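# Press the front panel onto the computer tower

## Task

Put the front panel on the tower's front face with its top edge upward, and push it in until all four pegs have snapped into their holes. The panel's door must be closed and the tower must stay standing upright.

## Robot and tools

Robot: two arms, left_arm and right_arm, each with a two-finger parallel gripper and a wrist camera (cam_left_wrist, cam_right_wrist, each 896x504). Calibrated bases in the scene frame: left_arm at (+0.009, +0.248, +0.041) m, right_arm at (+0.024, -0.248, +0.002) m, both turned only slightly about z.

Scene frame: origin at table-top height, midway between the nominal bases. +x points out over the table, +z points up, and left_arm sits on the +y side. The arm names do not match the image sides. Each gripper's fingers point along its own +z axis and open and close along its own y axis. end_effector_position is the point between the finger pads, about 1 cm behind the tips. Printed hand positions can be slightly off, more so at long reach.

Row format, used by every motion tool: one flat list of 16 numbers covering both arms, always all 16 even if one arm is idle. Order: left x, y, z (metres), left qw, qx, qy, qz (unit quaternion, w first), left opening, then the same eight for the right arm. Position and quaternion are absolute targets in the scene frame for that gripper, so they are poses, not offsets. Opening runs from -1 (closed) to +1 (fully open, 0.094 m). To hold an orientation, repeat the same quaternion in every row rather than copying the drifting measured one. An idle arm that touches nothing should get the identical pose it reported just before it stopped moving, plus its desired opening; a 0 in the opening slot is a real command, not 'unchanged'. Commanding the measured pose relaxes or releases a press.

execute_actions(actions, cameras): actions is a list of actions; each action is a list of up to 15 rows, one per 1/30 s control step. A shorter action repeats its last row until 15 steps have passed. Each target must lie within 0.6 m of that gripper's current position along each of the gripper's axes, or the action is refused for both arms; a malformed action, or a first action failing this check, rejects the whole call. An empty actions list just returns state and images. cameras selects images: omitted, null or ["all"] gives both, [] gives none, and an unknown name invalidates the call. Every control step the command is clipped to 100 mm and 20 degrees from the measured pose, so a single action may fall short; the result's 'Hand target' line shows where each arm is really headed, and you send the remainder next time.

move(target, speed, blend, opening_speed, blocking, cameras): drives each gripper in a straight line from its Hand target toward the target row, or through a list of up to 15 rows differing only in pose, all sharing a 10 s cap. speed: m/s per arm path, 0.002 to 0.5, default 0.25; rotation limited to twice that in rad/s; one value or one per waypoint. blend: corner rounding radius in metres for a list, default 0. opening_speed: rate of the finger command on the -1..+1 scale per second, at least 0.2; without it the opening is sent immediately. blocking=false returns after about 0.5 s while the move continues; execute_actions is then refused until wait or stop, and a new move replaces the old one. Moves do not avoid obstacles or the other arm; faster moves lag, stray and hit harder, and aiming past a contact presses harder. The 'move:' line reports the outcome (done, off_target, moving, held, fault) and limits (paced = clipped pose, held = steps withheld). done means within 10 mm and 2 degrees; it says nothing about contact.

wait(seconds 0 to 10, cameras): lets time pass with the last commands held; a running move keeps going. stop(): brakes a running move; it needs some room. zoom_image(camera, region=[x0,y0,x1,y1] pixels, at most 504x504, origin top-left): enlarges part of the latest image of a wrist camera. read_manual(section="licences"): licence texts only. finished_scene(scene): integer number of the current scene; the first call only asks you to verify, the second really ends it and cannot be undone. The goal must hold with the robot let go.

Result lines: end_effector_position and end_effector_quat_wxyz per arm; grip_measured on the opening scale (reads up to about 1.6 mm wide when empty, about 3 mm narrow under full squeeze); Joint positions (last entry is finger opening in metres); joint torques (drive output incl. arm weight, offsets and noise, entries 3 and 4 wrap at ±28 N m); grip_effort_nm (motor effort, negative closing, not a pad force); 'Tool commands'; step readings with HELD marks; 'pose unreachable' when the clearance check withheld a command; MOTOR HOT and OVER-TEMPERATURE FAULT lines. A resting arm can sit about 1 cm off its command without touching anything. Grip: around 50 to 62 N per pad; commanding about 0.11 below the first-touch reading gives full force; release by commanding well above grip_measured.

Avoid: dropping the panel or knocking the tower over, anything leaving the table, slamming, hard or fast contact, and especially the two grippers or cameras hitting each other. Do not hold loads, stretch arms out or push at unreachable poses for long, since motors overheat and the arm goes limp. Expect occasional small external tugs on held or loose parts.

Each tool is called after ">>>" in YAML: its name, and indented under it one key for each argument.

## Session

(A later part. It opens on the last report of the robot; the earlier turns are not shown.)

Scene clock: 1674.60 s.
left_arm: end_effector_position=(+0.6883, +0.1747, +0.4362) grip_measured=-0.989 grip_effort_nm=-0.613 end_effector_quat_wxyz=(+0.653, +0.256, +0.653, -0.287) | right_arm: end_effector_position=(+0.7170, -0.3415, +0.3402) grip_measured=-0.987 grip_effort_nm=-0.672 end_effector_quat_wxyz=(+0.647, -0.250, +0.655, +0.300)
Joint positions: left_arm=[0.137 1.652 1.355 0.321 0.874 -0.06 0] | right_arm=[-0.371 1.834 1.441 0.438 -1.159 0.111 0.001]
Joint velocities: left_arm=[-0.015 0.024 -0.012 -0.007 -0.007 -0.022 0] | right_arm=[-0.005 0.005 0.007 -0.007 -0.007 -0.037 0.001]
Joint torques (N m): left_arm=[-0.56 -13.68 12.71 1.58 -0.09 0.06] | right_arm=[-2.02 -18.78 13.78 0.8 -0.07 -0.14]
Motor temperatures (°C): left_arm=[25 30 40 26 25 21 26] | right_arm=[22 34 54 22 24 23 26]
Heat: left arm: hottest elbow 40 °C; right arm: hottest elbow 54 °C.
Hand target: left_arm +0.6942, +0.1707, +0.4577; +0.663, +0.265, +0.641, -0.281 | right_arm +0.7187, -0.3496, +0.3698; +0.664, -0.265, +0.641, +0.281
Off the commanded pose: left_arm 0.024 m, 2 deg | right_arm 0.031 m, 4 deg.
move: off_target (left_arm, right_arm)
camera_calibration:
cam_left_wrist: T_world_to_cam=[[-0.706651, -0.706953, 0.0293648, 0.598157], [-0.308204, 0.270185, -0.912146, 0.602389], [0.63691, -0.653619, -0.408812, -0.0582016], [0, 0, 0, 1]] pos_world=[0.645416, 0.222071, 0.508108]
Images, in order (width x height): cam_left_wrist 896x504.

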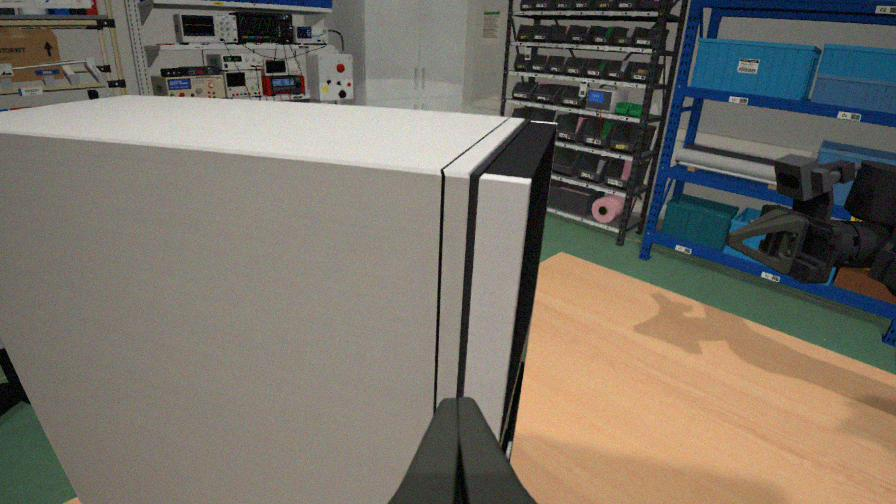

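>>> move:
  target:
    - [0.60,0.25,0.46,0.663,0.265,0.641,-0.281,-1,0.76,-0.29,0.46,0.663,-0.265,0.641,0.281,-1]
  cameras: ["cam_right_wrist"]

>>> zoom_image:
  camera: "cam_right_wrist"
  region: [310, 60, 460, 210]

>>> move:
  target:
    - [0.60,0.25,0.46,0.663,0.265,0.641,-0.281,-1,0.74,-0.31,0.17,0.663,-0.265,0.641,0.281,-1]
  cameras: ["cam_right_wrist"]

>>> zoom_image:
  camera: "cam_right_wrist"
  region: [330, 200, 480, 400]

Scene clock: 1691.80 s.
left_arm: end_effector_position=(+0.6021, +0.2504, +0.4539) grip_measured=-0.989 grip_effort_nm=-0.603 end_effector_quat_wxyz=(+0.659, +0.262, +0.646, -0.282) | right_arm: end_effector_position=(+0.7522, -0.2871, +0.4391) grip_measured=-0.987 grip_effort_nm=-0.667 end_effector_quat_wxyz=(+0.650, -0.254, +0.653, +0.294)
Joint positions: left_arm=[0.308 1.462 1.169 0.348 1.047 -0.067 0] | right_arm=[-0.27 1.808 1.673 0.173 -1.055 0.088 0.001]
Joint velocities: left_arm=[0.005 -0.005 0.012 -0.007 0.007 0.022 0] | right_arm=[-0.015 -0.015 -0.007 -0.002 -0.051 -0.037 0.001]
Joint torques (N m): left_arm=[0.09 -11.87 9.1 2.41 0.04 -0.11] | right_arm=[-1.08 -16.79 15.42 0.95 0.19 -0.12]
Motor temperatures (°C): left_arm=[25 31 44 26 24 21 26] | right_arm=[22 34 54 22 24 23 26]
Heat: left arm: hottest elbow 44 °C; right arm: hottest elbow 54 °C.
Hand target: left_arm +0.5995, +0.2494, +0.4609; +0.664, +0.264, +0.641, -0.282 | right_arm +0.7588, -0.2901, +0.4592; +0.663, -0.265, +0.641, +0.281
Off the commanded pose: left_arm 0.006 m, 1 deg | right_arm 0.022 m, 3 deg.
move: off_target (right_arm)
camera_calibration:
cam_right_wrist: T_world_to_cam=[[0.702285, -0.709333, -0.060357, -0.706804], [-0.328449, -0.247628, -0.911483, 0.615644], [0.631599, 0.659945, -0.406885, -0.0199898], [0, 0, 0, 1]] pos_world=[0.711211, -0.335717, 0.510355]
Images, in order (width x height): cam_right_wrist 896x504.

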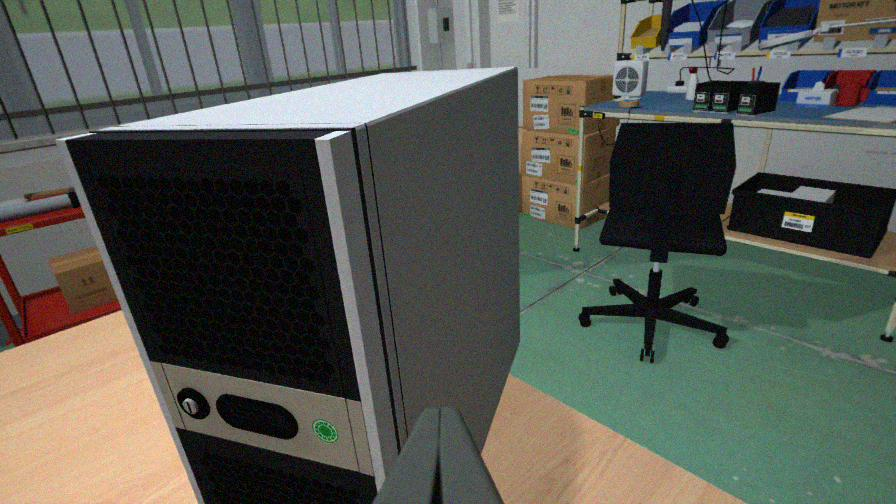

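Scaled by 3.360 from the camera's 896x504 image, which has a finer 1280x720 frame.

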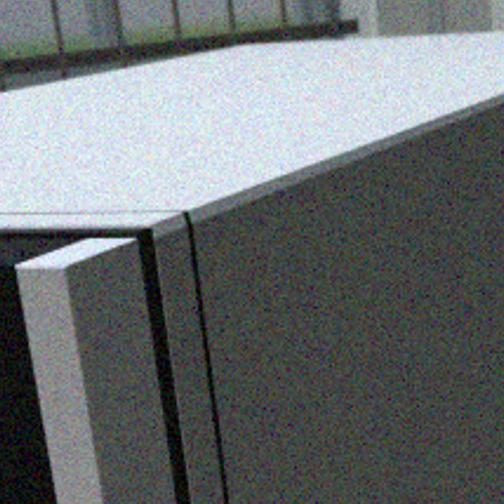

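Scene clock: 1693.83 s.
left_arm: end_effector_position=(+0.6020, +0.2503, +0.4539) grip_measured=-0.989 grip_effort_nm=-0.613 end_effector_quat_wxyz=(+0.659, +0.262, +0.646, -0.282) | right_arm: end_effector_position=(+0.7392, -0.3014, +0.1647) grip_measured=-0.987 grip_effort_nm=-0.667 end_effector_quat_wxyz=(+0.658, -0.266, +0.645, +0.285)
Joint positions: left_arm=[0.308 1.462 1.169 0.348 1.049 -0.067 0] | right_arm=[-0.298 2.108 1.335 0.832 -1.087 0.069 0.001]
Joint velocities: left_arm=[0.005 -0.005 -0.007 -0.017 0.11 0.007 0.001] | right_arm=[0.005 0.005 -0.012 0.017 0.037 0.051 0]
Joint torques (N m): left_arm=[0.21 -11.4 9.16 2.21 0.06 -0.03] | right_arm=[-2.2 -18.61 8.28 1.68 -0.08 0.08]
Motor temperatures (°C): left_arm=[25 31 44 26 24 21 26] | right_arm=[22 35 53 22 24 23 26]
Heat: left arm: hottest elbow 44 °C; right arm: hottest elbow 53 °C.
Hand target: left_arm +0.6001, +0.2500, +0.4600; +0.663, +0.265, +0.641, -0.281 | right_arm +0.7396, -0.3098, +0.1713; +0.663, -0.265, +0.641, +0.281
Off the commanded pose: left_arm 0.006 m, 1 deg | right_arm 0.010 m, 1 deg.
move: done
camera_calibration:
cam_right_wrist: T_world_to_cam=[[0.706015, -0.707812, -0.0233509, -0.732803], [-0.297943, -0.266951, -0.916497, 0.330153], [0.642474, 0.654018, -0.399359, -0.125009], [0, 0, 0, 1]] pos_world=[0.696051, -0.348794, 0.235549]
Images, in order (width x height): cam_right_wrist 896x504.

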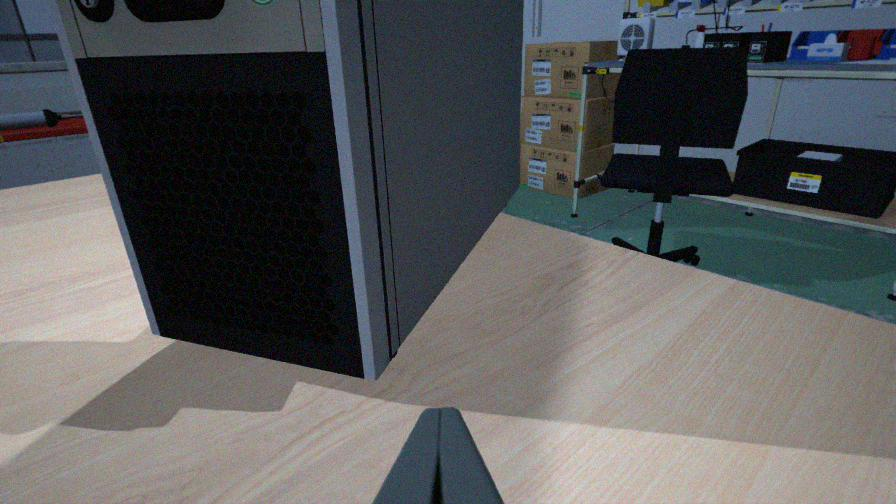

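Scaled by 2.520 from the camera's 896x504 image, which has a finer 1280x720 frame.

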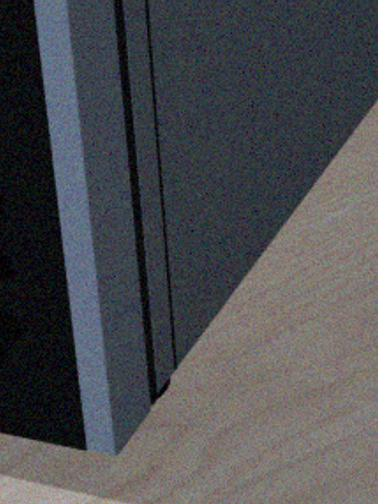

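>>> finished_scene:
  scene: 1

The scene is finished: the task was done.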